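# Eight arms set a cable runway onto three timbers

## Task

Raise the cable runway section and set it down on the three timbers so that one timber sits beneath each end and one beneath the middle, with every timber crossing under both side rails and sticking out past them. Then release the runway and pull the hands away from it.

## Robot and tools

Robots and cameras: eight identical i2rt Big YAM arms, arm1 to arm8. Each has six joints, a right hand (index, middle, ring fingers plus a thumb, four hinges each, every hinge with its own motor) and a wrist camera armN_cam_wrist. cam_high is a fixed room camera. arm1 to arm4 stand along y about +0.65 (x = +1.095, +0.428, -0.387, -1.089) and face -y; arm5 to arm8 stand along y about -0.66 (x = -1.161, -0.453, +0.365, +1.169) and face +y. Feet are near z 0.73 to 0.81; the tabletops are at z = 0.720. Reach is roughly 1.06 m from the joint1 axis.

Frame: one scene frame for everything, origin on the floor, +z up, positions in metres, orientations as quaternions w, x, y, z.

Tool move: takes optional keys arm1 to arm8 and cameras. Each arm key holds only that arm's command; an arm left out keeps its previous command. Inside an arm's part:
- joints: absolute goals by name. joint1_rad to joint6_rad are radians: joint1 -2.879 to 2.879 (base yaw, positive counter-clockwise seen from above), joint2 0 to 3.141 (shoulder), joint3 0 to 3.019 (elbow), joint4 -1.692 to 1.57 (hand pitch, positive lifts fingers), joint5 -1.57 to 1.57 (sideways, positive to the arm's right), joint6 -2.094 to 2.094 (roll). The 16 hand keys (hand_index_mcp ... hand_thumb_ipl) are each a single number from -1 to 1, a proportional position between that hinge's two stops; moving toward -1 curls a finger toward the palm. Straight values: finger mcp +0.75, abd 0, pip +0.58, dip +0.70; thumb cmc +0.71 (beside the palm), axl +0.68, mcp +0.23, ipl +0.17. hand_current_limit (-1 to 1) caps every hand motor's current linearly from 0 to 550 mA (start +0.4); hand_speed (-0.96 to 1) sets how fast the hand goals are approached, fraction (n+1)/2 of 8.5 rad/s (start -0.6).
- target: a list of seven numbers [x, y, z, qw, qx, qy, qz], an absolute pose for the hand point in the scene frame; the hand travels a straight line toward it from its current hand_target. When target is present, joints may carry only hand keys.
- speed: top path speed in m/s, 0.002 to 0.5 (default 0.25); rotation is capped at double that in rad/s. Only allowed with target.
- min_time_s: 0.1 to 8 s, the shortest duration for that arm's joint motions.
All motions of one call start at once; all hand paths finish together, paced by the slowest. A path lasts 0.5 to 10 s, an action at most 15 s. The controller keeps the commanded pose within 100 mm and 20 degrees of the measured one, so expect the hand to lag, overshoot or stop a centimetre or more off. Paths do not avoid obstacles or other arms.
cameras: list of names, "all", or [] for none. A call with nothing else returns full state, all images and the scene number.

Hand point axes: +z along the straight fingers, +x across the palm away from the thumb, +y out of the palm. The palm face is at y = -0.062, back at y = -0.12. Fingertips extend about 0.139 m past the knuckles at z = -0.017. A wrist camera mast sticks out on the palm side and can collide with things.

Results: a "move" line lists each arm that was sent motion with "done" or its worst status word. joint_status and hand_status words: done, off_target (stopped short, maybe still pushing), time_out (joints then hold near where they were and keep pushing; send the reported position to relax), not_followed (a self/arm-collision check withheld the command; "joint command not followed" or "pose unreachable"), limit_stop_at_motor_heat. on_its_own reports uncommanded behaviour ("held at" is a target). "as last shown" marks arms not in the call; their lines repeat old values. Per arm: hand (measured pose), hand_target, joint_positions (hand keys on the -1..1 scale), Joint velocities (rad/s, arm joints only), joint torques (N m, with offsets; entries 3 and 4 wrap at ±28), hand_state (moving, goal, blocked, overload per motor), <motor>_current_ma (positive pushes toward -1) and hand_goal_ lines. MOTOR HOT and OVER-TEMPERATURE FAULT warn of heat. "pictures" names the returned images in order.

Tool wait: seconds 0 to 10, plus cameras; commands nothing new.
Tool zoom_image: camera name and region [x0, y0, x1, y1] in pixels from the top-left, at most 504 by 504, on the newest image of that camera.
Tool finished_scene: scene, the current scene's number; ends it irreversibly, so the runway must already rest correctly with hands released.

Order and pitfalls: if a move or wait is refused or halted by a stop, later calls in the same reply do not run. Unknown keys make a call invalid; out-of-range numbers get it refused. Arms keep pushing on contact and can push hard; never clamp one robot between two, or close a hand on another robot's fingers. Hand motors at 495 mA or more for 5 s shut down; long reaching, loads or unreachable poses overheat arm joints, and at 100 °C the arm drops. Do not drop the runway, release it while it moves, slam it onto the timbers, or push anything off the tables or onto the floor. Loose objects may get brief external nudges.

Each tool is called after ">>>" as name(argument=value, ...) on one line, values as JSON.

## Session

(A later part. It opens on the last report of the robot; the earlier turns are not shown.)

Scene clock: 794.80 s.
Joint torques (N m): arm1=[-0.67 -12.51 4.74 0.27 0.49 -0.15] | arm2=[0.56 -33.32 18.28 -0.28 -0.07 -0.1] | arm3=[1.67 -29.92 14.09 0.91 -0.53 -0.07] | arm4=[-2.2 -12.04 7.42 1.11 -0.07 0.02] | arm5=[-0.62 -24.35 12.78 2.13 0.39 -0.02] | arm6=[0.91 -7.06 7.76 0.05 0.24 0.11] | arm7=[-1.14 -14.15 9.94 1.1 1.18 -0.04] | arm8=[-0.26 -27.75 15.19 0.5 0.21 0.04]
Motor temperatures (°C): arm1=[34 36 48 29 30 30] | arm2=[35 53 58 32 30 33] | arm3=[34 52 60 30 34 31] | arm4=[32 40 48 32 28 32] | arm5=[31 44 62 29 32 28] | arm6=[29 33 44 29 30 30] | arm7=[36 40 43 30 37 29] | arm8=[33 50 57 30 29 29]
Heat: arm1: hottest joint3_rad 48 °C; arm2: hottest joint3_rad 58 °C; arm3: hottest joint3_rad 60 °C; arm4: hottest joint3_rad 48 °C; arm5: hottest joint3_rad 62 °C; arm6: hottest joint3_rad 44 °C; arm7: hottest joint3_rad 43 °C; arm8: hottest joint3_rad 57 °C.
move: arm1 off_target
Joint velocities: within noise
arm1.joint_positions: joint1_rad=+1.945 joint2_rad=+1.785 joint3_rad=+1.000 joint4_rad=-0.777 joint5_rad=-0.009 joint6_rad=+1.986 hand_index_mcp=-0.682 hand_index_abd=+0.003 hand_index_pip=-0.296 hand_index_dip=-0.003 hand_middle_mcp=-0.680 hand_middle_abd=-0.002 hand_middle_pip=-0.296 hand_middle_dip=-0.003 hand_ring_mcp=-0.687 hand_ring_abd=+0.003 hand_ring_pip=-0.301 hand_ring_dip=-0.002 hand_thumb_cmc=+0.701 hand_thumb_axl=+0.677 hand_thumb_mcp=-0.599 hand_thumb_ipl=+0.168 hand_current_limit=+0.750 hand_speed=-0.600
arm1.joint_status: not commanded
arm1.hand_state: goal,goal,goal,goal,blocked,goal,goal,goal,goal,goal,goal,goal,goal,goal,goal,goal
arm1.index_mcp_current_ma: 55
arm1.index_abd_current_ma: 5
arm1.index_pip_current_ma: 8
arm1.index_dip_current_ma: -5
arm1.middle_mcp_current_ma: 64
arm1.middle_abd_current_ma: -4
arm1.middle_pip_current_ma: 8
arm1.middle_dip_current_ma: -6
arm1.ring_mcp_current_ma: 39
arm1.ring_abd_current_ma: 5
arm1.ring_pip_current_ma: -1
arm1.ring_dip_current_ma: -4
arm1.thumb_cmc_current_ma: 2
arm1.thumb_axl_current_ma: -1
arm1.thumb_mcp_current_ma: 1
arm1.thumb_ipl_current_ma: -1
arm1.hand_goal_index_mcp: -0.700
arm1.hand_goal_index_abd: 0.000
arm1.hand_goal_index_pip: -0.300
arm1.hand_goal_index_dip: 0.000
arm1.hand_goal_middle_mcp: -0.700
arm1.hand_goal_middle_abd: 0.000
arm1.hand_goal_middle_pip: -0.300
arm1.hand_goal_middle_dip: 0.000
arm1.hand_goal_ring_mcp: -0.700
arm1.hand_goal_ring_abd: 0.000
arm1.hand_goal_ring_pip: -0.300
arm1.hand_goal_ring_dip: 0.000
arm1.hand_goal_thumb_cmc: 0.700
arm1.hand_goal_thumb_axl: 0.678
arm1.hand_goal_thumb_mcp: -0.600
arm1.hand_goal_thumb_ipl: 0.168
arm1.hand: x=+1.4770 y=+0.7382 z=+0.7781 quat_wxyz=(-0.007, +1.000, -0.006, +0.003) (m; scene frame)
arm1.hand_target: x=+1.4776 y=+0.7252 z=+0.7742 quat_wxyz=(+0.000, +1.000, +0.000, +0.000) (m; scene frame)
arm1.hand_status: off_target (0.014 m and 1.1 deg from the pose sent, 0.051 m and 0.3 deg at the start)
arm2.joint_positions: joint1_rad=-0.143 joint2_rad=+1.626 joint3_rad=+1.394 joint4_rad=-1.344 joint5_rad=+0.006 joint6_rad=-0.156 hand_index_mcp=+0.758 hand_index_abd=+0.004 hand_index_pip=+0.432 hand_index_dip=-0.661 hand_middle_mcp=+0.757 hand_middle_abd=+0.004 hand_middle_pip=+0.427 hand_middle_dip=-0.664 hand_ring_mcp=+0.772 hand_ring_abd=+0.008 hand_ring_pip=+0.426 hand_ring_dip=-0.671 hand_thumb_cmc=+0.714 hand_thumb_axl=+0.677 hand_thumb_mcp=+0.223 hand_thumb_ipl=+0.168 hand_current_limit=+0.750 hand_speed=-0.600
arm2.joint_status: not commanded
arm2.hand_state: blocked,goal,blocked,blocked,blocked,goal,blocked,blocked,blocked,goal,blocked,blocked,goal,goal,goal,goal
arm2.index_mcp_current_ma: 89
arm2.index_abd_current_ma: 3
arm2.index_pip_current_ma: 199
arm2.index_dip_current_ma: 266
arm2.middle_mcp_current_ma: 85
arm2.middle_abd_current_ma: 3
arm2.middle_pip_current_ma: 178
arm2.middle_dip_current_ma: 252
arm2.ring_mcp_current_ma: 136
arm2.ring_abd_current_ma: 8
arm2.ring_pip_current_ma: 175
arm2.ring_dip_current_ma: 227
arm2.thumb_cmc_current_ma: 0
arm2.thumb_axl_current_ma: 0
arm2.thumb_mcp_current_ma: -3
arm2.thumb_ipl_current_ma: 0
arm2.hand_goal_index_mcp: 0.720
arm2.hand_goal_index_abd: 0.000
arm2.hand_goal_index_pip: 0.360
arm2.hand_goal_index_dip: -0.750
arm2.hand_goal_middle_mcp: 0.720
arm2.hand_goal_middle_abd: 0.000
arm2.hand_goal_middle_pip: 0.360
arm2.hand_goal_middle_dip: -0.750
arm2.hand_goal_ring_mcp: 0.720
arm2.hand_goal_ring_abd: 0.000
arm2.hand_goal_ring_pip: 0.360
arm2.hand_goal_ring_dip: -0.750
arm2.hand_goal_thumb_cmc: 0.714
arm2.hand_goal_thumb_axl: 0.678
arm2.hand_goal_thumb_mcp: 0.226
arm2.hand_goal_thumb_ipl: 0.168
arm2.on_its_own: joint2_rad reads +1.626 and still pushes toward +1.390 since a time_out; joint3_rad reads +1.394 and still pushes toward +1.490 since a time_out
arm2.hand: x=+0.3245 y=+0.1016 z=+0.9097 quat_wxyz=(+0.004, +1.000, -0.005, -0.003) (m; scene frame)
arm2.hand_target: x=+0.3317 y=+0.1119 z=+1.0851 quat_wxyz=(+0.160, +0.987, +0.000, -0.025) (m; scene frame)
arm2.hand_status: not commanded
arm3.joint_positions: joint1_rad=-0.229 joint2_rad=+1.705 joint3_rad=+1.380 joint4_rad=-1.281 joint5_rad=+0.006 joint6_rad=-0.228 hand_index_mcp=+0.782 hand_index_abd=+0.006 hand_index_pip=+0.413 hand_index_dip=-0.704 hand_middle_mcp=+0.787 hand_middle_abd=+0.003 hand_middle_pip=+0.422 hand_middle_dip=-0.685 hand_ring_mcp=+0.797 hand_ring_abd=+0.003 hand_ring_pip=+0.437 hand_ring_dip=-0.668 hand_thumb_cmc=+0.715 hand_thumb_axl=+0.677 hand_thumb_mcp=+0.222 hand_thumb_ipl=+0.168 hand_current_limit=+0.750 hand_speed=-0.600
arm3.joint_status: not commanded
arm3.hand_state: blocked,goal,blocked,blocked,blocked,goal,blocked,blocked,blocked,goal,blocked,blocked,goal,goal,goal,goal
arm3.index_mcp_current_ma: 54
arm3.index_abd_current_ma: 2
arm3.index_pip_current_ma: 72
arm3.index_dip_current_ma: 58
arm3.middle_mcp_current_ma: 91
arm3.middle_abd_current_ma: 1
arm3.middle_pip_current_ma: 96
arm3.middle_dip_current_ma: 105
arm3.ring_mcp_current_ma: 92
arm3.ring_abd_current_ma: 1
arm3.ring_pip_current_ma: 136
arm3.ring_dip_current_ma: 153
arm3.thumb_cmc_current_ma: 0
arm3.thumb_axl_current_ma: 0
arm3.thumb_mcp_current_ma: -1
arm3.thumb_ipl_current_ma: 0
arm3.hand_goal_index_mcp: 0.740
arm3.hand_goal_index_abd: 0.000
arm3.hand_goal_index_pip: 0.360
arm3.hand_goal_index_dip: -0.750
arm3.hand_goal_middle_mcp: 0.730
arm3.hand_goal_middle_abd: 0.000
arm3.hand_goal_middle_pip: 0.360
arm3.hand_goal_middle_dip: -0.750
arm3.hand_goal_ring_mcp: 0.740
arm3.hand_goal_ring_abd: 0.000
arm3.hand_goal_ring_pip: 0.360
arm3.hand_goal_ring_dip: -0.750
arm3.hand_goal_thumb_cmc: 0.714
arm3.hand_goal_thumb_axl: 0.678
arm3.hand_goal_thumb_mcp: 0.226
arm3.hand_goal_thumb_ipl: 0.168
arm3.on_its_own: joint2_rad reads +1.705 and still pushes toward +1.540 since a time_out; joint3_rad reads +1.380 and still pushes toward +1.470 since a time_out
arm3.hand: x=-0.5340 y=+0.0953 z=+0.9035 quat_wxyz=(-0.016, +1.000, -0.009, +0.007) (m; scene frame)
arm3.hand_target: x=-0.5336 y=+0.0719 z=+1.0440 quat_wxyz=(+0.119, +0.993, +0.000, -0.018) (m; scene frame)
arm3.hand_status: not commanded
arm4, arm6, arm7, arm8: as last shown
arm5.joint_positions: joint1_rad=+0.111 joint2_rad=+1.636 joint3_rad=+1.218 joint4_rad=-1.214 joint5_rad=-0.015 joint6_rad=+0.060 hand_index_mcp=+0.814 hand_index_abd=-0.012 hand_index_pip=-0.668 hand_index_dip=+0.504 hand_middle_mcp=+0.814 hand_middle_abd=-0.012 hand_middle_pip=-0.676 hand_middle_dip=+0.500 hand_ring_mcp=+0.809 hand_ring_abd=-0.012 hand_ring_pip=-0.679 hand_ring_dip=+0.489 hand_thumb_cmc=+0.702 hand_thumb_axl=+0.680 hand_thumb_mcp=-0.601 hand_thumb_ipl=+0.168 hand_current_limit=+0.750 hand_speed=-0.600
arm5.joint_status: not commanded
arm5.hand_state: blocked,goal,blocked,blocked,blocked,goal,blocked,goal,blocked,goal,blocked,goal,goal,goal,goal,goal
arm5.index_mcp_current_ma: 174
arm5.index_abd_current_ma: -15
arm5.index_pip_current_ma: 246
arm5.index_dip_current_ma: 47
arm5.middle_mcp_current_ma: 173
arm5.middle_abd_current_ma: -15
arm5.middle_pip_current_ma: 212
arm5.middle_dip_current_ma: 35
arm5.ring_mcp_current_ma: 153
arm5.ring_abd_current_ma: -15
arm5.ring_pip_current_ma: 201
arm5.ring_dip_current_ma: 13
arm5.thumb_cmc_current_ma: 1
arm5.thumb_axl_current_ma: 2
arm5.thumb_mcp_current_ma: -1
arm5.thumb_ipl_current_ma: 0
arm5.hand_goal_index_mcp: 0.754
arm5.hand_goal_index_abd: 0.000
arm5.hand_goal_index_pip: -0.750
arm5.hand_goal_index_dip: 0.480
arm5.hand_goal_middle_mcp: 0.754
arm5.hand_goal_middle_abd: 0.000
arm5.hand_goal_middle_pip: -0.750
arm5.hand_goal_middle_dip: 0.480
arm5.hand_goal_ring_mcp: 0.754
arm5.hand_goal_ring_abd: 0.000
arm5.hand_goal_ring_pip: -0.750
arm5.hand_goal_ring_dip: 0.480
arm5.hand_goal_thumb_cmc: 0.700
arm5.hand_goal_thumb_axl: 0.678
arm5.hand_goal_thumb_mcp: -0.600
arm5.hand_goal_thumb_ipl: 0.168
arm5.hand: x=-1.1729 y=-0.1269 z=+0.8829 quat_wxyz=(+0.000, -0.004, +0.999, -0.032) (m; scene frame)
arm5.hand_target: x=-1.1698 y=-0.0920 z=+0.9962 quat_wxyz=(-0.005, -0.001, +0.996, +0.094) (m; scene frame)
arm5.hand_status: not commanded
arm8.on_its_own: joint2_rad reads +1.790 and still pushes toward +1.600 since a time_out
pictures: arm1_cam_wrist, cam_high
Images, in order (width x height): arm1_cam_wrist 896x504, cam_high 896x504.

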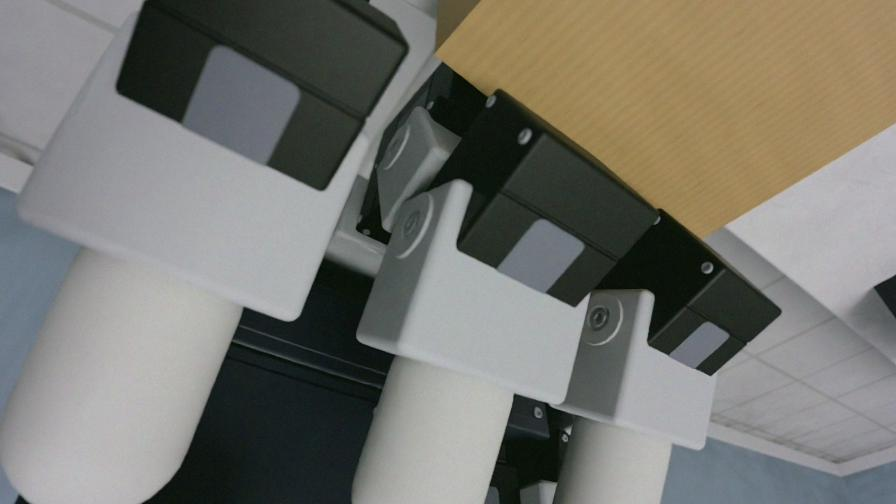

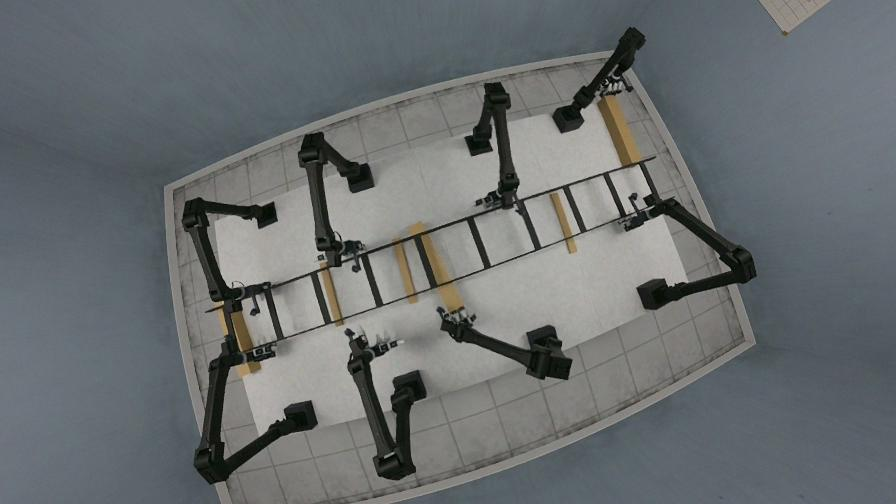

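>>> move(arm1={"target": [1.478, 0.62, 0.770, 0, 1, 0, 0], "speed": 0.08}, cameras=["cam_high"])

>>> move(arm1={"target": [1.478, 0.50, 0.770, 0, 1, 0, 0], "speed": 0.08}, cameras=["cam_high", "arm1_cam_wrist"])

Scene clock: 798.20 s.
Joint torques (N m): arm1=[-2.49 -11.69 4.01 0.28 1.24 -0.49] | arm2=[0.09 -33.08 18.07 -0.06 -0.11 -0.06] | arm3=[1.61 -30.04 14.16 0.83 -0.54 -0.05] | arm4=[-2.14 -12.04 7.42 1.11 -0.07 0.03] | arm5=[-0.09 -24.35 12.6 1.88 0.39 0.04] | arm6=[0.85 -7.06 7.8 0.03 0.25 0.11] | arm7=[-1.03 -14.15 9.94 1.14 1.18 -0.03] | arm8=[0.15 -28.63 15.36 0.62 0.19 0.07]
Motor temperatures (°C): arm1=[34 36 48 29 31 30] | arm2=[35 53 58 32 30 33] | arm3=[34 52 60 30 34 31] | arm4=[32 40 48 32 28 32] | arm5=[31 44 62 29 32 28] | arm6=[29 33 44 29 30 30] | arm7=[36 40 43 30 37 29] | arm8=[33 50 57 30 29 29]
Heat: arm1: hottest joint3_rad 48 °C; arm2: hottest joint3_rad 58 °C; arm3: hottest joint3_rad 60 °C; arm4: hottest joint3_rad 48 °C; arm5: hottest joint3_rad 62 °C; arm6: hottest joint3_rad 44 °C; arm7: hottest joint3_rad 43 °C; arm8: hottest joint3_rad 57 °C.
move: arm1 off_target
Joint velocities: within noise
arm1.joint_positions: joint1_rad=+1.736 joint2_rad=+1.738 joint3_rad=+0.924 joint4_rad=-0.738 joint5_rad=-0.030 joint6_rad=+1.782 hand_index_mcp=-0.686 hand_index_abd=+0.003 hand_index_pip=-0.296 hand_index_dip=-0.003 hand_middle_mcp=-0.680 hand_middle_abd=-0.002 hand_middle_pip=-0.296 hand_middle_dip=-0.003 hand_ring_mcp=-0.687 hand_ring_abd=+0.003 hand_ring_pip=-0.301 hand_ring_dip=-0.002 hand_thumb_cmc=+0.701 hand_thumb_axl=+0.677 hand_thumb_mcp=-0.599 hand_thumb_ipl=+0.168 hand_current_limit=+0.750 hand_speed=-0.600
arm1.joint_status: not commanded
arm1.hand_state: goal,goal,goal,goal,blocked,goal,goal,goal,goal,goal,goal,goal,goal,goal,goal,goal
arm1.index_mcp_current_ma: 39
arm1.index_abd_current_ma: 5
arm1.index_pip_current_ma: 8
arm1.index_dip_current_ma: -5
arm1.middle_mcp_current_ma: 64
arm1.middle_abd_current_ma: -4
arm1.middle_pip_current_ma: 8
arm1.middle_dip_current_ma: -6
arm1.ring_mcp_current_ma: 39
arm1.ring_abd_current_ma: 5
arm1.ring_pip_current_ma: -1
arm1.ring_dip_current_ma: -4
arm1.thumb_cmc_current_ma: 2
arm1.thumb_axl_current_ma: -1
arm1.thumb_mcp_current_ma: 1
arm1.thumb_ipl_current_ma: -1
arm1.hand_goal_index_mcp: -0.700
arm1.hand_goal_index_abd: 0.000
arm1.hand_goal_index_pip: -0.300
arm1.hand_goal_index_dip: 0.000
arm1.hand_goal_middle_mcp: -0.700
arm1.hand_goal_middle_abd: 0.000
arm1.hand_goal_middle_pip: -0.300
arm1.hand_goal_middle_dip: 0.000
arm1.hand_goal_ring_mcp: -0.700
arm1.hand_goal_ring_abd: 0.000
arm1.hand_goal_ring_pip: -0.300
arm1.hand_goal_ring_dip: 0.000
arm1.hand_goal_thumb_cmc: 0.700
arm1.hand_goal_thumb_axl: 0.678
arm1.hand_goal_thumb_mcp: -0.600
arm1.hand_goal_thumb_ipl: 0.168
arm1.hand: x=+1.4812 y=+0.6499 z=+0.7748 quat_wxyz=(-0.018, +1.000, -0.008, +0.007) (m; scene frame)
arm1.hand_target: x=+1.4768 y=+0.6218 z=+0.7706 quat_wxyz=(+0.000, +1.000, -0.001, -0.001) (m; scene frame)
arm1.hand_status: off_target (0.030 m and 2.4 deg from the pose sent, 0.119 m and 1.1 deg at the start)
arm2, arm3, arm5, arm7, arm8: as last shown
arm2.on_its_own: joint2_rad reads +1.626 and still pushes toward +1.390 since a time_out; joint3_rad reads +1.394 and still pushes toward +1.490 since a time_out
arm3.on_its_own: joint2_rad reads +1.705 and still pushes toward +1.540 since a time_out; joint3_rad reads +1.380 and still pushes toward +1.470 since a time_out
arm4.joint_positions: joint1_rad=-0.141 joint2_rad=+1.779 joint3_rad=+1.470 joint4_rad=-1.340 joint5_rad=-0.015 joint6_rad=-0.114 hand_index_mcp=+0.720 hand_index_abd=+0.003 hand_index_pip=+0.363 hand_index_dip=-0.746 hand_middle_mcp=+0.721 hand_middle_abd=+0.003 hand_middle_pip=+0.363 hand_middle_dip=-0.747 hand_ring_mcp=+0.718 hand_ring_abd=-0.001 hand_ring_pip=+0.364 hand_ring_dip=-0.747 hand_thumb_cmc=+0.714 hand_thumb_axl=+0.677 hand_thumb_mcp=+0.222 hand_thumb_ipl=+0.168 hand_current_limit=+0.750 hand_speed=-0.600
arm4.joint_status: not commanded
arm4.hand_state: goal,goal,goal,goal,goal,goal,goal,goal,goal,goal,goal,goal,goal,goal,goal,goal
arm4.index_mcp_current_ma: 0
arm4.index_abd_current_ma: 1
arm4.index_pip_current_ma: 2
arm4.index_dip_current_ma: 2
arm4.middle_mcp_current_ma: 0
arm4.middle_abd_current_ma: 1
arm4.middle_pip_current_ma: 2
arm4.middle_dip_current_ma: 2
arm4.ring_mcp_current_ma: -1
arm4.ring_abd_current_ma: 0
arm4.ring_pip_current_ma: 2
arm4.ring_dip_current_ma: 2
arm4.thumb_cmc_current_ma: 0
arm4.thumb_axl_current_ma: 0
arm4.thumb_mcp_current_ma: -3
arm4.thumb_ipl_current_ma: 0
arm4.hand_goal_index_mcp: 0.720
arm4.hand_goal_index_abd: 0.000
arm4.hand_goal_index_pip: 0.360
arm4.hand_goal_index_dip: -0.750
arm4.hand_goal_middle_mcp: 0.720
arm4.hand_goal_middle_abd: 0.000
arm4.hand_goal_middle_pip: 0.360
arm4.hand_goal_middle_dip: -0.750
arm4.hand_goal_ring_mcp: 0.720
arm4.hand_goal_ring_abd: 0.000
arm4.hand_goal_ring_pip: 0.360
arm4.hand_goal_ring_dip: -0.750
arm4.hand_goal_thumb_cmc: 0.714
arm4.hand_goal_thumb_axl: 0.678
arm4.hand_goal_thumb_mcp: 0.226
arm4.hand_goal_thumb_ipl: 0.168
arm4.hand: x=-1.1619 y=+0.0513 z=+0.8483 quat_wxyz=(-0.037, +0.999, +0.004, +0.006) (m; scene frame)
arm4.hand_target: x=-1.1645 y=+0.0457 z=+0.8412 quat_wxyz=(-0.037, +0.999, -0.001, +0.008) (m; scene frame)
arm4.hand_status: not commanded
arm6.joint_positions: joint1_rad=+0.184 joint2_rad=+1.226 joint3_rad=+0.822 joint4_rad=-1.179 joint5_rad=-0.001 joint6_rad=+0.211 hand_index_mcp=+0.786 hand_index_abd=+0.002 hand_index_pip=+0.434 hand_index_dip=-0.512 hand_middle_mcp=+0.790 hand_middle_abd=+0.002 hand_middle_pip=+0.434 hand_middle_dip=-0.512 hand_ring_mcp=-0.728 hand_ring_abd=+0.003 hand_ring_pip=+0.999 hand_ring_dip=+0.503 hand_thumb_cmc=+0.713 hand_thumb_axl=+0.677 hand_thumb_mcp=+0.223 hand_thumb_ipl=+0.168 hand_current_limit=+0.750 hand_speed=-0.600
arm6.joint_status: not commanded
arm6.hand_state: goal,goal,goal,goal,goal,goal,goal,goal,blocked,goal,overload,goal,goal,goal,goal,goal
arm6.index_mcp_current_ma: -6
arm6.index_abd_current_ma: 2
arm6.index_pip_current_ma: -3
arm6.index_dip_current_ma: -3
arm6.middle_mcp_current_ma: 0
arm6.middle_abd_current_ma: 2
arm6.middle_pip_current_ma: -3
arm6.middle_dip_current_ma: -3
arm6.ring_mcp_current_ma: 59
arm6.ring_abd_current_ma: 4
arm6.ring_pip_current_ma: 0
arm6.ring_dip_current_ma: 5
arm6.thumb_cmc_current_ma: -1
arm6.thumb_axl_current_ma: -1
arm6.thumb_mcp_current_ma: -7
arm6.thumb_ipl_current_ma: 0
arm6.hand_goal_index_mcp: 0.790
arm6.hand_goal_index_abd: 0.000
arm6.hand_goal_index_pip: 0.436
arm6.hand_goal_index_dip: -0.510
arm6.hand_goal_middle_mcp: 0.790
arm6.hand_goal_middle_abd: 0.000
arm6.hand_goal_middle_pip: 0.436
arm6.hand_goal_middle_dip: -0.510
arm6.hand_goal_ring_mcp: -0.750
arm6.hand_goal_ring_abd: 0.000
arm6.hand_goal_ring_pip: 0.576
arm6.hand_goal_ring_dip: 0.500
arm6.hand_goal_thumb_cmc: 0.714
arm6.hand_goal_thumb_axl: 0.678
arm6.hand_goal_thumb_mcp: 0.226
arm6.hand_goal_thumb_ipl: 0.168
arm6.hand: x=-0.4936 y=-0.2761 z=+0.8979 quat_wxyz=(-0.001, +0.000, +1.000, -0.001) (m; scene frame)
arm6.hand_target: x=-0.4950 y=-0.2799 z=+0.9000 quat_wxyz=(+0.000, +0.000, +1.000, +0.000) (m; scene frame)
arm6.hand_status: not commanded
arm8.on_its_own: joint2_rad reads +1.790 and still pushes toward +1.600 since a time_out
pictures: cam_high
Images, in order (width x height): cam_high 896x504.

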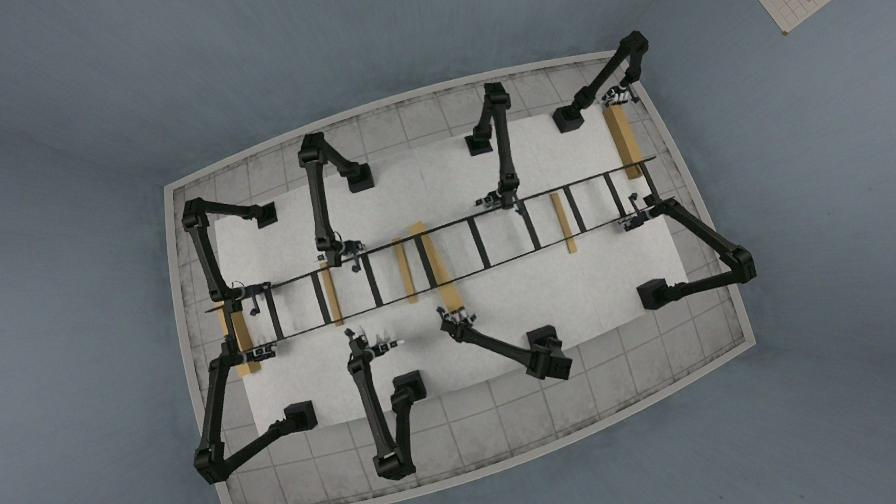

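Scene clock: 800.43 s.
Joint torques (N m): arm1=[-2.61 -10.87 5.64 0.36 1.21 -0.43] | arm2=[-0.44 -33.2 18.04 -0.24 -0.11 -0.08] | arm3=[1.73 -30.04 14.15 0.87 -0.54 -0.06] | arm4=[-2.08 -11.99 7.43 1.13 -0.07 0.02] | arm5=[-0.21 -24.35 12.79 2.04 0.39 0.04] | arm6=[0.91 -7.24 7.77 0.05 0.24 0.11] | arm7=[-1.2 -14.21 9.91 1.09 1.18 -0.03] | arm8=[-0.85 -28.75 15.39 0.7 0.14 0.04]
Motor temperatures (°C): arm1=[34 36 47 29 31 30] | arm2=[35 53 58 32 30 33] | arm3=[34 52 60 30 34 31] | arm4=[32 40 48 32 28 32] | arm5=[31 44 62 29 32 28] | arm6=[29 33 44 29 30 30] | arm7=[36 40 43 30 37 29] | arm8=[33 50 58 30 29 29]
Heat: arm1: hottest joint3_rad 47 °C; arm2: hottest joint3_rad 58 °C; arm3: hottest joint3_rad 60 °C; arm4: hottest joint3_rad 48 °C; arm5: hottest joint3_rad 62 °C; arm6: hottest joint3_rad 44 °C; arm7: hottest joint3_rad 43 °C; arm8: hottest joint3_rad 58 °C.
move: arm1 off_target
Joint velocities: within noise
arm1.joint_positions: joint1_rad=+1.438 joint2_rad=+1.729 joint3_rad=+0.902 joint4_rad=-0.738 joint5_rad=-0.028 joint6_rad=+1.485 hand_index_mcp=-0.686 hand_index_abd=+0.003 hand_index_pip=-0.296 hand_index_dip=-0.003 hand_middle_mcp=-0.680 hand_middle_abd=-0.002 hand_middle_pip=-0.296 hand_middle_dip=-0.003 hand_ring_mcp=-0.687 hand_ring_abd=+0.003 hand_ring_pip=-0.301 hand_ring_dip=-0.002 hand_thumb_cmc=+0.701 hand_thumb_axl=+0.677 hand_thumb_mcp=-0.599 hand_thumb_ipl=+0.168 hand_current_limit=+0.750 hand_speed=-0.600
arm1.joint_status: not commanded
arm1.hand_state: goal,goal,goal,goal,blocked,goal,goal,goal,goal,goal,goal,goal,goal,goal,goal,goal
arm1.index_mcp_current_ma: 41
arm1.index_abd_current_ma: 5
arm1.index_pip_current_ma: 8
arm1.index_dip_current_ma: -5
arm1.middle_mcp_current_ma: 64
arm1.middle_abd_current_ma: -4
arm1.middle_pip_current_ma: 8
arm1.middle_dip_current_ma: -6
arm1.ring_mcp_current_ma: 39
arm1.ring_abd_current_ma: 5
arm1.ring_pip_current_ma: -1
arm1.ring_dip_current_ma: -4
arm1.thumb_cmc_current_ma: 2
arm1.thumb_axl_current_ma: -1
arm1.thumb_mcp_current_ma: 1
arm1.thumb_ipl_current_ma: -1
arm1.hand_goal_index_mcp: -0.700
arm1.hand_goal_index_abd: 0.000
arm1.hand_goal_index_pip: -0.300
arm1.hand_goal_index_dip: 0.000
arm1.hand_goal_middle_mcp: -0.700
arm1.hand_goal_middle_abd: 0.000
arm1.hand_goal_middle_pip: -0.300
arm1.hand_goal_middle_dip: 0.000
arm1.hand_goal_ring_mcp: -0.700
arm1.hand_goal_ring_abd: 0.000
arm1.hand_goal_ring_pip: -0.300
arm1.hand_goal_ring_dip: 0.000
arm1.hand_goal_thumb_cmc: 0.700
arm1.hand_goal_thumb_axl: 0.678
arm1.hand_goal_thumb_mcp: -0.600
arm1.hand_goal_thumb_ipl: 0.168
arm1.hand: x=+1.4784 y=+0.5265 z=+0.7733 quat_wxyz=(-0.014, +1.000, -0.009, +0.006) (m; scene frame)
arm1.hand_target: x=+1.4769 y=+0.5013 z=+0.7705 quat_wxyz=(+0.000, +1.000, -0.001, -0.001) (m; scene frame)
arm1.hand_status: off_target (0.027 m and 2.0 deg from the pose sent, 0.150 m and 2.4 deg at the start)
arm2, arm3, arm4, arm5, arm6, arm7, arm8: as last shown
arm2.on_its_own: joint2_rad reads +1.626 and still pushes toward +1.390 since a time_out; joint3_rad reads +1.394 and still pushes toward +1.490 since a time_out
arm3.on_its_own: joint2_rad reads +1.705 and still pushes toward +1.540 since a time_out; joint3_rad reads +1.380 and still pushes toward +1.470 since a time_out
arm8.on_its_own: joint2_rad reads +1.790 and still pushes toward +1.600 since a time_out
pictures: arm1_cam_wrist, cam_high
Images, in order (width x height): arm1_cam_wrist 896x504, cam_high 896x504.

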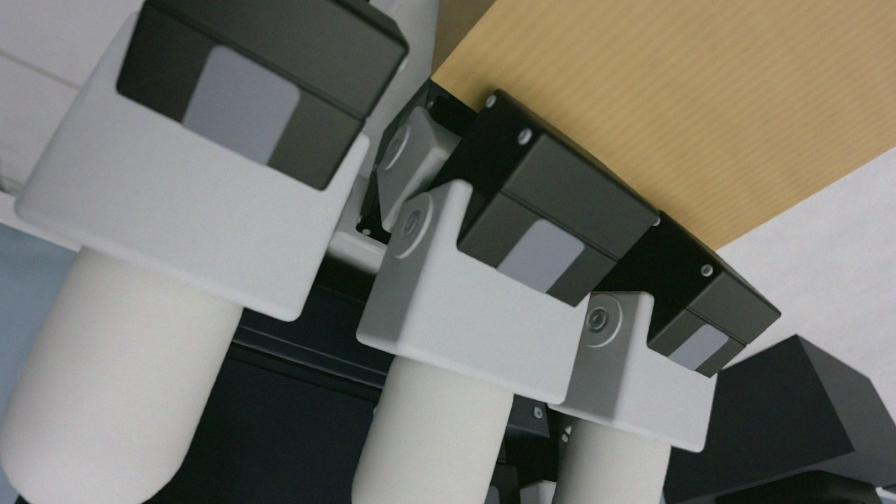

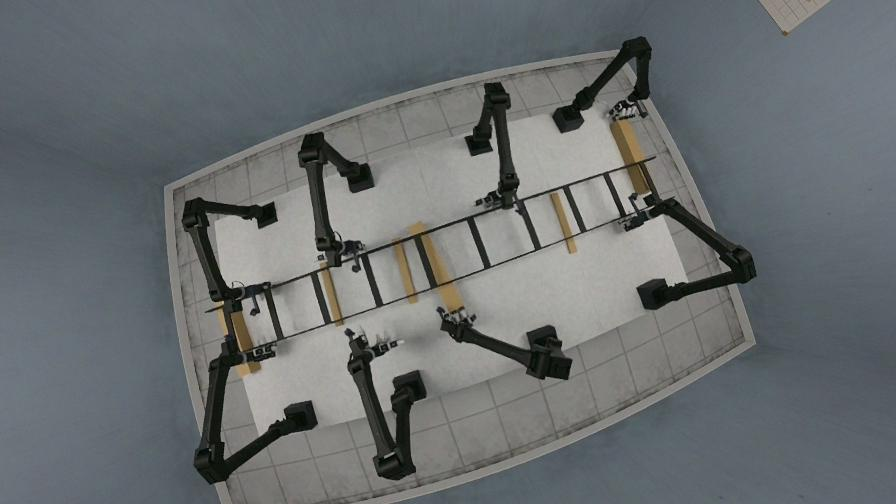

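>>> move(arm1={"target": [1.478, 0.36, 0.770, 0, 1, 0, 0], "speed": 0.08}, cameras=["cam_high"])

>>> move(arm1={"target": [1.478, 0.245, 0.770, 0, 1, 0, 0], "speed": 0.08}, cameras=["cam_high", "arm1_cam_wrist"])

>>> zoom_image(camera="cam_high", region=[560, 80, 720, 260])

Scene clock: 803.67 s.
Joint torques (N m): arm1=[-2.55 -10.58 8.99 0.75 1.09 -0.39] | arm2=[0.32 -33.14 18.11 -0.16 -0.07 -0.05] | arm3=[1.85 -29.92 14.11 0.88 -0.53 -0.06] | arm4=[-2.14 -12.04 7.42 1.13 -0.07 0.02] | arm5=[-0.97 -23.77 12.68 2.17 0.38 0.03] | arm6=[0.85 -7.24 7.79 0.03 0.24 0.1] | arm7=[-1.08 -14.21 9.92 1.11 1.18 -0.03] | arm8=[-0.5 -27.58 15.41 0.55 0.25 0.03]
Motor temperatures (°C): arm1=[34 36 47 29 32 30] | arm2=[35 53 58 32 30 33] | arm3=[34 52 60 30 34 31] | arm4=[32 40 48 32 28 32] | arm5=[31 44 63 29 32 28] | arm6=[29 33 44 29 30 30] | arm7=[36 40 43 30 37 29] | arm8=[33 51 58 30 29 29]
Heat: arm1: hottest joint3_rad 47 °C; arm2: hottest joint3_rad 58 °C; arm3: hottest joint3_rad 60 °C; arm4: hottest joint3_rad 48 °C; arm5: hottest joint3_rad 63 °C; arm6: hottest joint3_rad 44 °C; arm7: hottest joint3_rad 43 °C; arm8: hottest joint3_rad 58 °C.
move: arm1 off_target
Joint velocities: within noise
arm1.joint_positions: joint1_rad=+1.127 joint2_rad=+1.794 joint3_rad=+0.986 joint4_rad=-0.794 joint5_rad=-0.022 joint6_rad=+1.164 hand_index_mcp=-0.685 hand_index_abd=+0.003 hand_index_pip=-0.296 hand_index_dip=-0.003 hand_middle_mcp=-0.680 hand_middle_abd=-0.002 hand_middle_pip=-0.296 hand_middle_dip=-0.003 hand_ring_mcp=-0.687 hand_ring_abd=+0.003 hand_ring_pip=-0.301 hand_ring_dip=-0.002 hand_thumb_cmc=+0.701 hand_thumb_axl=+0.677 hand_thumb_mcp=-0.599 hand_thumb_ipl=+0.168 hand_current_limit=+0.750 hand_speed=-0.600
arm1.joint_status: not commanded
arm1.hand_state: goal,goal,goal,goal,blocked,goal,goal,goal,goal,goal,goal,goal,goal,goal,goal,goal
arm1.index_mcp_current_ma: 43
arm1.index_abd_current_ma: 5
arm1.index_pip_current_ma: 8
arm1.index_dip_current_ma: -5
arm1.middle_mcp_current_ma: 64
arm1.middle_abd_current_ma: -4
arm1.middle_pip_current_ma: 8
arm1.middle_dip_current_ma: -6
arm1.ring_mcp_current_ma: 39
arm1.ring_abd_current_ma: 5
arm1.ring_pip_current_ma: -1
arm1.ring_dip_current_ma: -4
arm1.thumb_cmc_current_ma: 2
arm1.thumb_axl_current_ma: -1
arm1.thumb_mcp_current_ma: 1
arm1.thumb_ipl_current_ma: -1
arm1.hand_goal_index_mcp: -0.700
arm1.hand_goal_index_abd: 0.000
arm1.hand_goal_index_pip: -0.300
arm1.hand_goal_index_dip: 0.000
arm1.hand_goal_middle_mcp: -0.700
arm1.hand_goal_middle_abd: 0.000
arm1.hand_goal_middle_pip: -0.300
arm1.hand_goal_middle_dip: 0.000
arm1.hand_goal_ring_mcp: -0.700
arm1.hand_goal_ring_abd: 0.000
arm1.hand_goal_ring_pip: -0.300
arm1.hand_goal_ring_dip: 0.000
arm1.hand_goal_thumb_cmc: 0.700
arm1.hand_goal_thumb_axl: 0.678
arm1.hand_goal_thumb_mcp: -0.600
arm1.hand_goal_thumb_ipl: 0.168
arm1.hand: x=+1.4652 y=+0.3949 z=+0.7689 quat_wxyz=(-0.017, +1.000, -0.004, -0.009) (m; scene frame)
arm1.hand_target: x=+1.4759 y=+0.3614 z=+0.7714 quat_wxyz=(+0.001, +1.000, -0.001, +0.000) (m; scene frame)
arm1.hand_status: off_target (0.037 m and 2.3 deg from the pose sent, 0.166 m and 2.0 deg at the start)
arm2, arm3, arm4, arm5, arm6, arm7, arm8: as last shown
arm2.on_its_own: joint2_rad reads +1.626 and still pushes toward +1.390 since a time_out; joint3_rad reads +1.394 and still pushes toward +1.490 since a time_out
arm3.on_its_own: joint2_rad reads +1.705 and still pushes toward +1.540 since a time_out; joint3_rad reads +1.380 and still pushes toward +1.470 since a time_out
arm8.on_its_own: joint2_rad reads +1.790 and still pushes toward +1.600 since a time_out
pictures: cam_high
Images, in order (width x height): cam_high 896x504.

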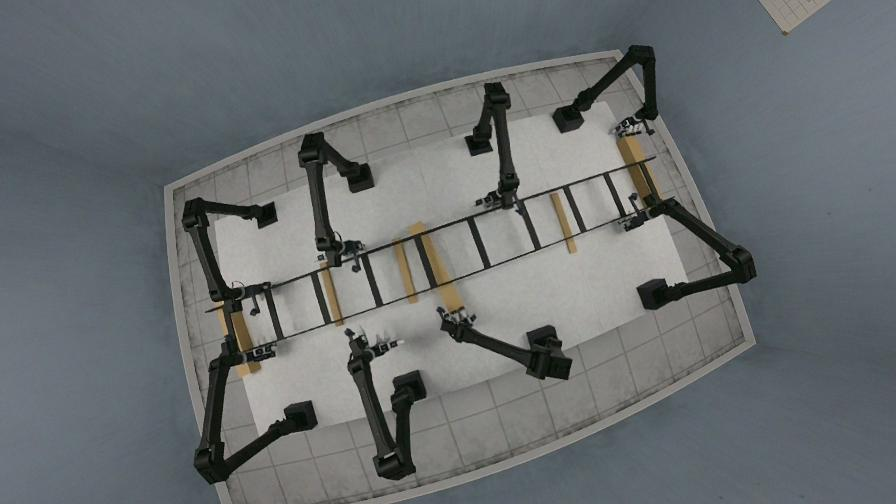

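Scene clock: 805.80 s.
Joint torques (N m): arm1=[-2.61 -12.86 10.14 0.96 0.96 -0.34] | arm2=[-0.21 -33.03 18.02 -0.35 -0.12 -0.06] | arm3=[1.61 -29.86 14.16 0.87 -0.53 -0.07] | arm4=[-2.14 -12.04 7.41 1.11 -0.07 0.02] | arm5=[-1.79 -24.64 12.82 1.98 0.4 0.02] | arm6=[0.91 -7.06 7.79 0.06 0.24 0.11] | arm7=[-1.14 -14.21 9.91 1.14 1.18 -0.03] | arm8=[-0.44 -29.39 15.27 0.42 0.11 0.07]
Motor temperatures (°C): arm1=[34 37 47 29 32 30] | arm2=[35 53 58 32 30 33] | arm3=[34 52 61 30 34 31] | arm4=[32 40 48 32 28 32] | arm5=[31 45 63 29 32 28] | arm6=[29 33 43 29 30 30] | arm7=[36 40 43 30 37 29] | arm8=[33 51 58 30 29 29]
Heat: arm1: hottest joint3_rad 47 °C; arm2: hottest joint3_rad 58 °C; arm3: hottest joint3_rad 61 °C; arm4: hottest joint3_rad 48 °C; arm5: hottest joint3_rad 63 °C; arm6: hottest joint3_rad 43 °C; arm7: hottest joint3_rad 43 °C; arm8: hottest joint3_rad 58 °C.
move: arm1 off_target
Joint velocities: within noise
arm1.joint_positions: joint1_rad=+0.925 joint2_rad=+1.912 joint3_rad=+1.174 joint4_rad=-0.879 joint5_rad=-0.017 joint6_rad=+0.960 hand_index_mcp=-0.686 hand_index_abd=+0.003 hand_index_pip=-0.296 hand_index_dip=-0.003 hand_middle_mcp=-0.680 hand_middle_abd=-0.002 hand_middle_pip=-0.296 hand_middle_dip=-0.003 hand_ring_mcp=-0.687 hand_ring_abd=+0.003 hand_ring_pip=-0.301 hand_ring_dip=-0.002 hand_thumb_cmc=+0.701 hand_thumb_axl=+0.677 hand_thumb_mcp=-0.599 hand_thumb_ipl=+0.168 hand_current_limit=+0.750 hand_speed=-0.600
arm1.joint_status: not commanded
arm1.hand_state: goal,goal,goal,goal,goal,goal,goal,goal,goal,goal,goal,goal,goal,goal,goal,goal
arm1.index_mcp_current_ma: 42
arm1.index_abd_current_ma: 5
arm1.index_pip_current_ma: 8
arm1.index_dip_current_ma: -5
arm1.middle_mcp_current_ma: 61
arm1.middle_abd_current_ma: -4
arm1.middle_pip_current_ma: 8
arm1.middle_dip_current_ma: -6
arm1.ring_mcp_current_ma: 39
arm1.ring_abd_current_ma: 5
arm1.ring_pip_current_ma: -1
arm1.ring_dip_current_ma: -4
arm1.thumb_cmc_current_ma: 2
arm1.thumb_axl_current_ma: -1
arm1.thumb_mcp_current_ma: 1
arm1.thumb_ipl_current_ma: -1
arm1.hand_goal_index_mcp: -0.700
arm1.hand_goal_index_abd: 0.000
arm1.hand_goal_index_pip: -0.300
arm1.hand_goal_index_dip: 0.000
arm1.hand_goal_middle_mcp: -0.700
arm1.hand_goal_middle_abd: 0.000
arm1.hand_goal_middle_pip: -0.300
arm1.hand_goal_middle_dip: 0.000
arm1.hand_goal_ring_mcp: -0.700
arm1.hand_goal_ring_abd: 0.000
arm1.hand_goal_ring_pip: -0.300
arm1.hand_goal_ring_dip: 0.000
arm1.hand_goal_thumb_cmc: 0.700
arm1.hand_goal_thumb_axl: 0.678
arm1.hand_goal_thumb_mcp: -0.600
arm1.hand_goal_thumb_ipl: 0.168
arm1.hand: x=+1.4685 y=+0.2864 z=+0.7677 quat_wxyz=(-0.021, +1.000, -0.003, -0.012) (m; scene frame)
arm1.hand_target: x=+1.4755 y=+0.2470 z=+0.7718 quat_wxyz=(+0.001, +1.000, -0.001, -0.001) (m; scene frame)
arm1.hand_status: off_target (0.043 m and 2.8 deg from the pose sent, 0.150 m and 2.3 deg at the start)
arm2, arm3, arm4, arm5, arm6, arm8: as last shown
arm2.on_its_own: joint2_rad reads +1.626 and still pushes toward +1.390 since a time_out; joint3_rad reads +1.394 and still pushes toward +1.490 since a time_out
arm3.on_its_own: joint2_rad reads +1.705 and still pushes toward +1.540 since a time_out; joint3_rad reads +1.380 and still pushes toward +1.470 since a time_out
arm7.joint_positions: joint1_rad=+1.049 joint2_rad=+1.923 joint3_rad=+1.246 joint4_rad=-0.917 joint5_rad=-0.021 joint6_rad=+0.882 hand_index_mcp=-0.699 hand_index_abd=+0.000 hand_index_pip=-0.305 hand_index_dip=-0.003 hand_middle_mcp=-0.712 hand_middle_abd=+0.000 hand_middle_pip=-0.308 hand_middle_dip=-0.003 hand_ring_mcp=-0.685 hand_ring_abd=+0.000 hand_ring_pip=-0.297 hand_ring_dip=-0.003 hand_thumb_cmc=+0.700 hand_thumb_axl=+0.677 hand_thumb_mcp=-0.600 hand_thumb_ipl=+0.168 hand_current_limit=+0.750 hand_speed=-0.600
arm7.joint_status: not commanded
arm7.hand_state: goal,goal,goal,goal,goal,goal,goal,goal,goal,goal,goal,goal,goal,goal,goal,goal
arm7.index_mcp_current_ma: 1
arm7.index_abd_current_ma: 0
arm7.index_pip_current_ma: -12
arm7.index_dip_current_ma: -6
arm7.middle_mcp_current_ma: -34
arm7.middle_abd_current_ma: 0
arm7.middle_pip_current_ma: -22
arm7.middle_dip_current_ma: -6
arm7.ring_mcp_current_ma: 45
arm7.ring_abd_current_ma: 1
arm7.ring_pip_current_ma: 5
arm7.ring_dip_current_ma: -5
arm7.thumb_cmc_current_ma: 1
arm7.thumb_axl_current_ma: -2
arm7.thumb_mcp_current_ma: 1
arm7.thumb_ipl_current_ma: -1
arm7.hand_goal_index_mcp: -0.700
arm7.hand_goal_index_abd: 0.000
arm7.hand_goal_index_pip: -0.300
arm7.hand_goal_index_dip: 0.000
arm7.hand_goal_middle_mcp: -0.700
arm7.hand_goal_middle_abd: 0.000
arm7.hand_goal_middle_pip: -0.300
arm7.hand_goal_middle_dip: 0.000
arm7.hand_goal_ring_mcp: -0.700
arm7.hand_goal_ring_abd: 0.000
arm7.hand_goal_ring_pip: -0.300
arm7.hand_goal_ring_dip: 0.000
arm7.hand_goal_thumb_cmc: 0.700
arm7.hand_goal_thumb_axl: 0.678
arm7.hand_goal_thumb_mcp: -0.600
arm7.hand_goal_thumb_ipl: 0.168
arm7.hand: x=-0.0568 y=-0.2946 z=+0.7707 quat_wxyz=(+0.003, -0.066, +0.998, -0.016) (m; scene frame)
arm7.hand_target: x=-0.0592 y=-0.2614 z=+0.7688 quat_wxyz=(+0.000, -0.050, +0.999, +0.000) (m; scene frame)
arm7.hand_status: not commanded
arm8.on_its_own: joint2_rad reads +1.790 and still pushes toward +1.600 since a time_out
pictures: arm1_cam_wrist, cam_high
Images, in order (width x height): arm1_cam_wrist 896x504, cam_high 896x504.

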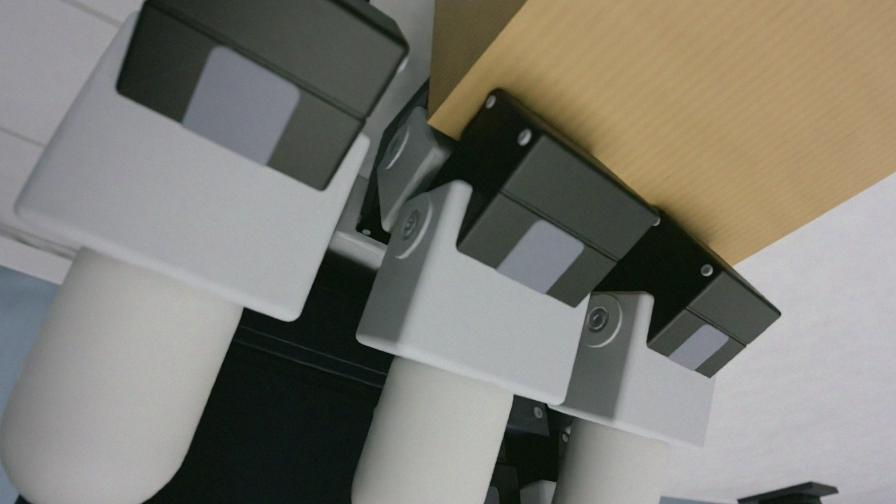

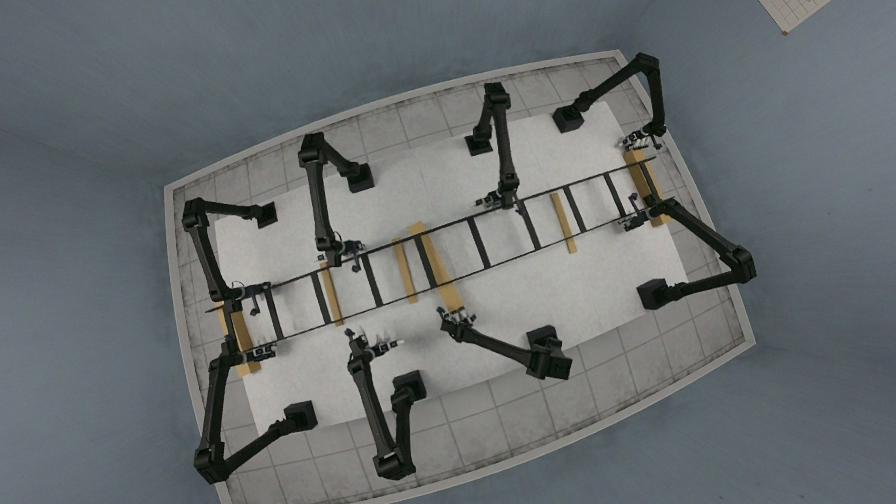

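Scaled by 2.800.

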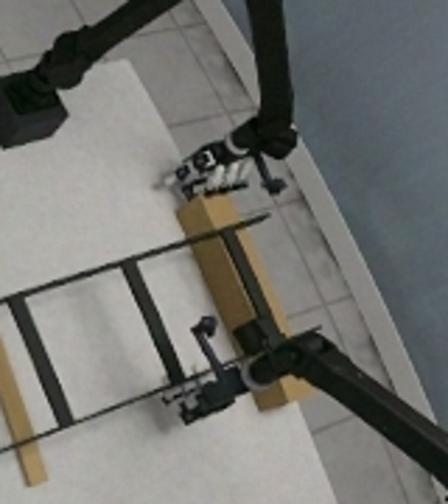

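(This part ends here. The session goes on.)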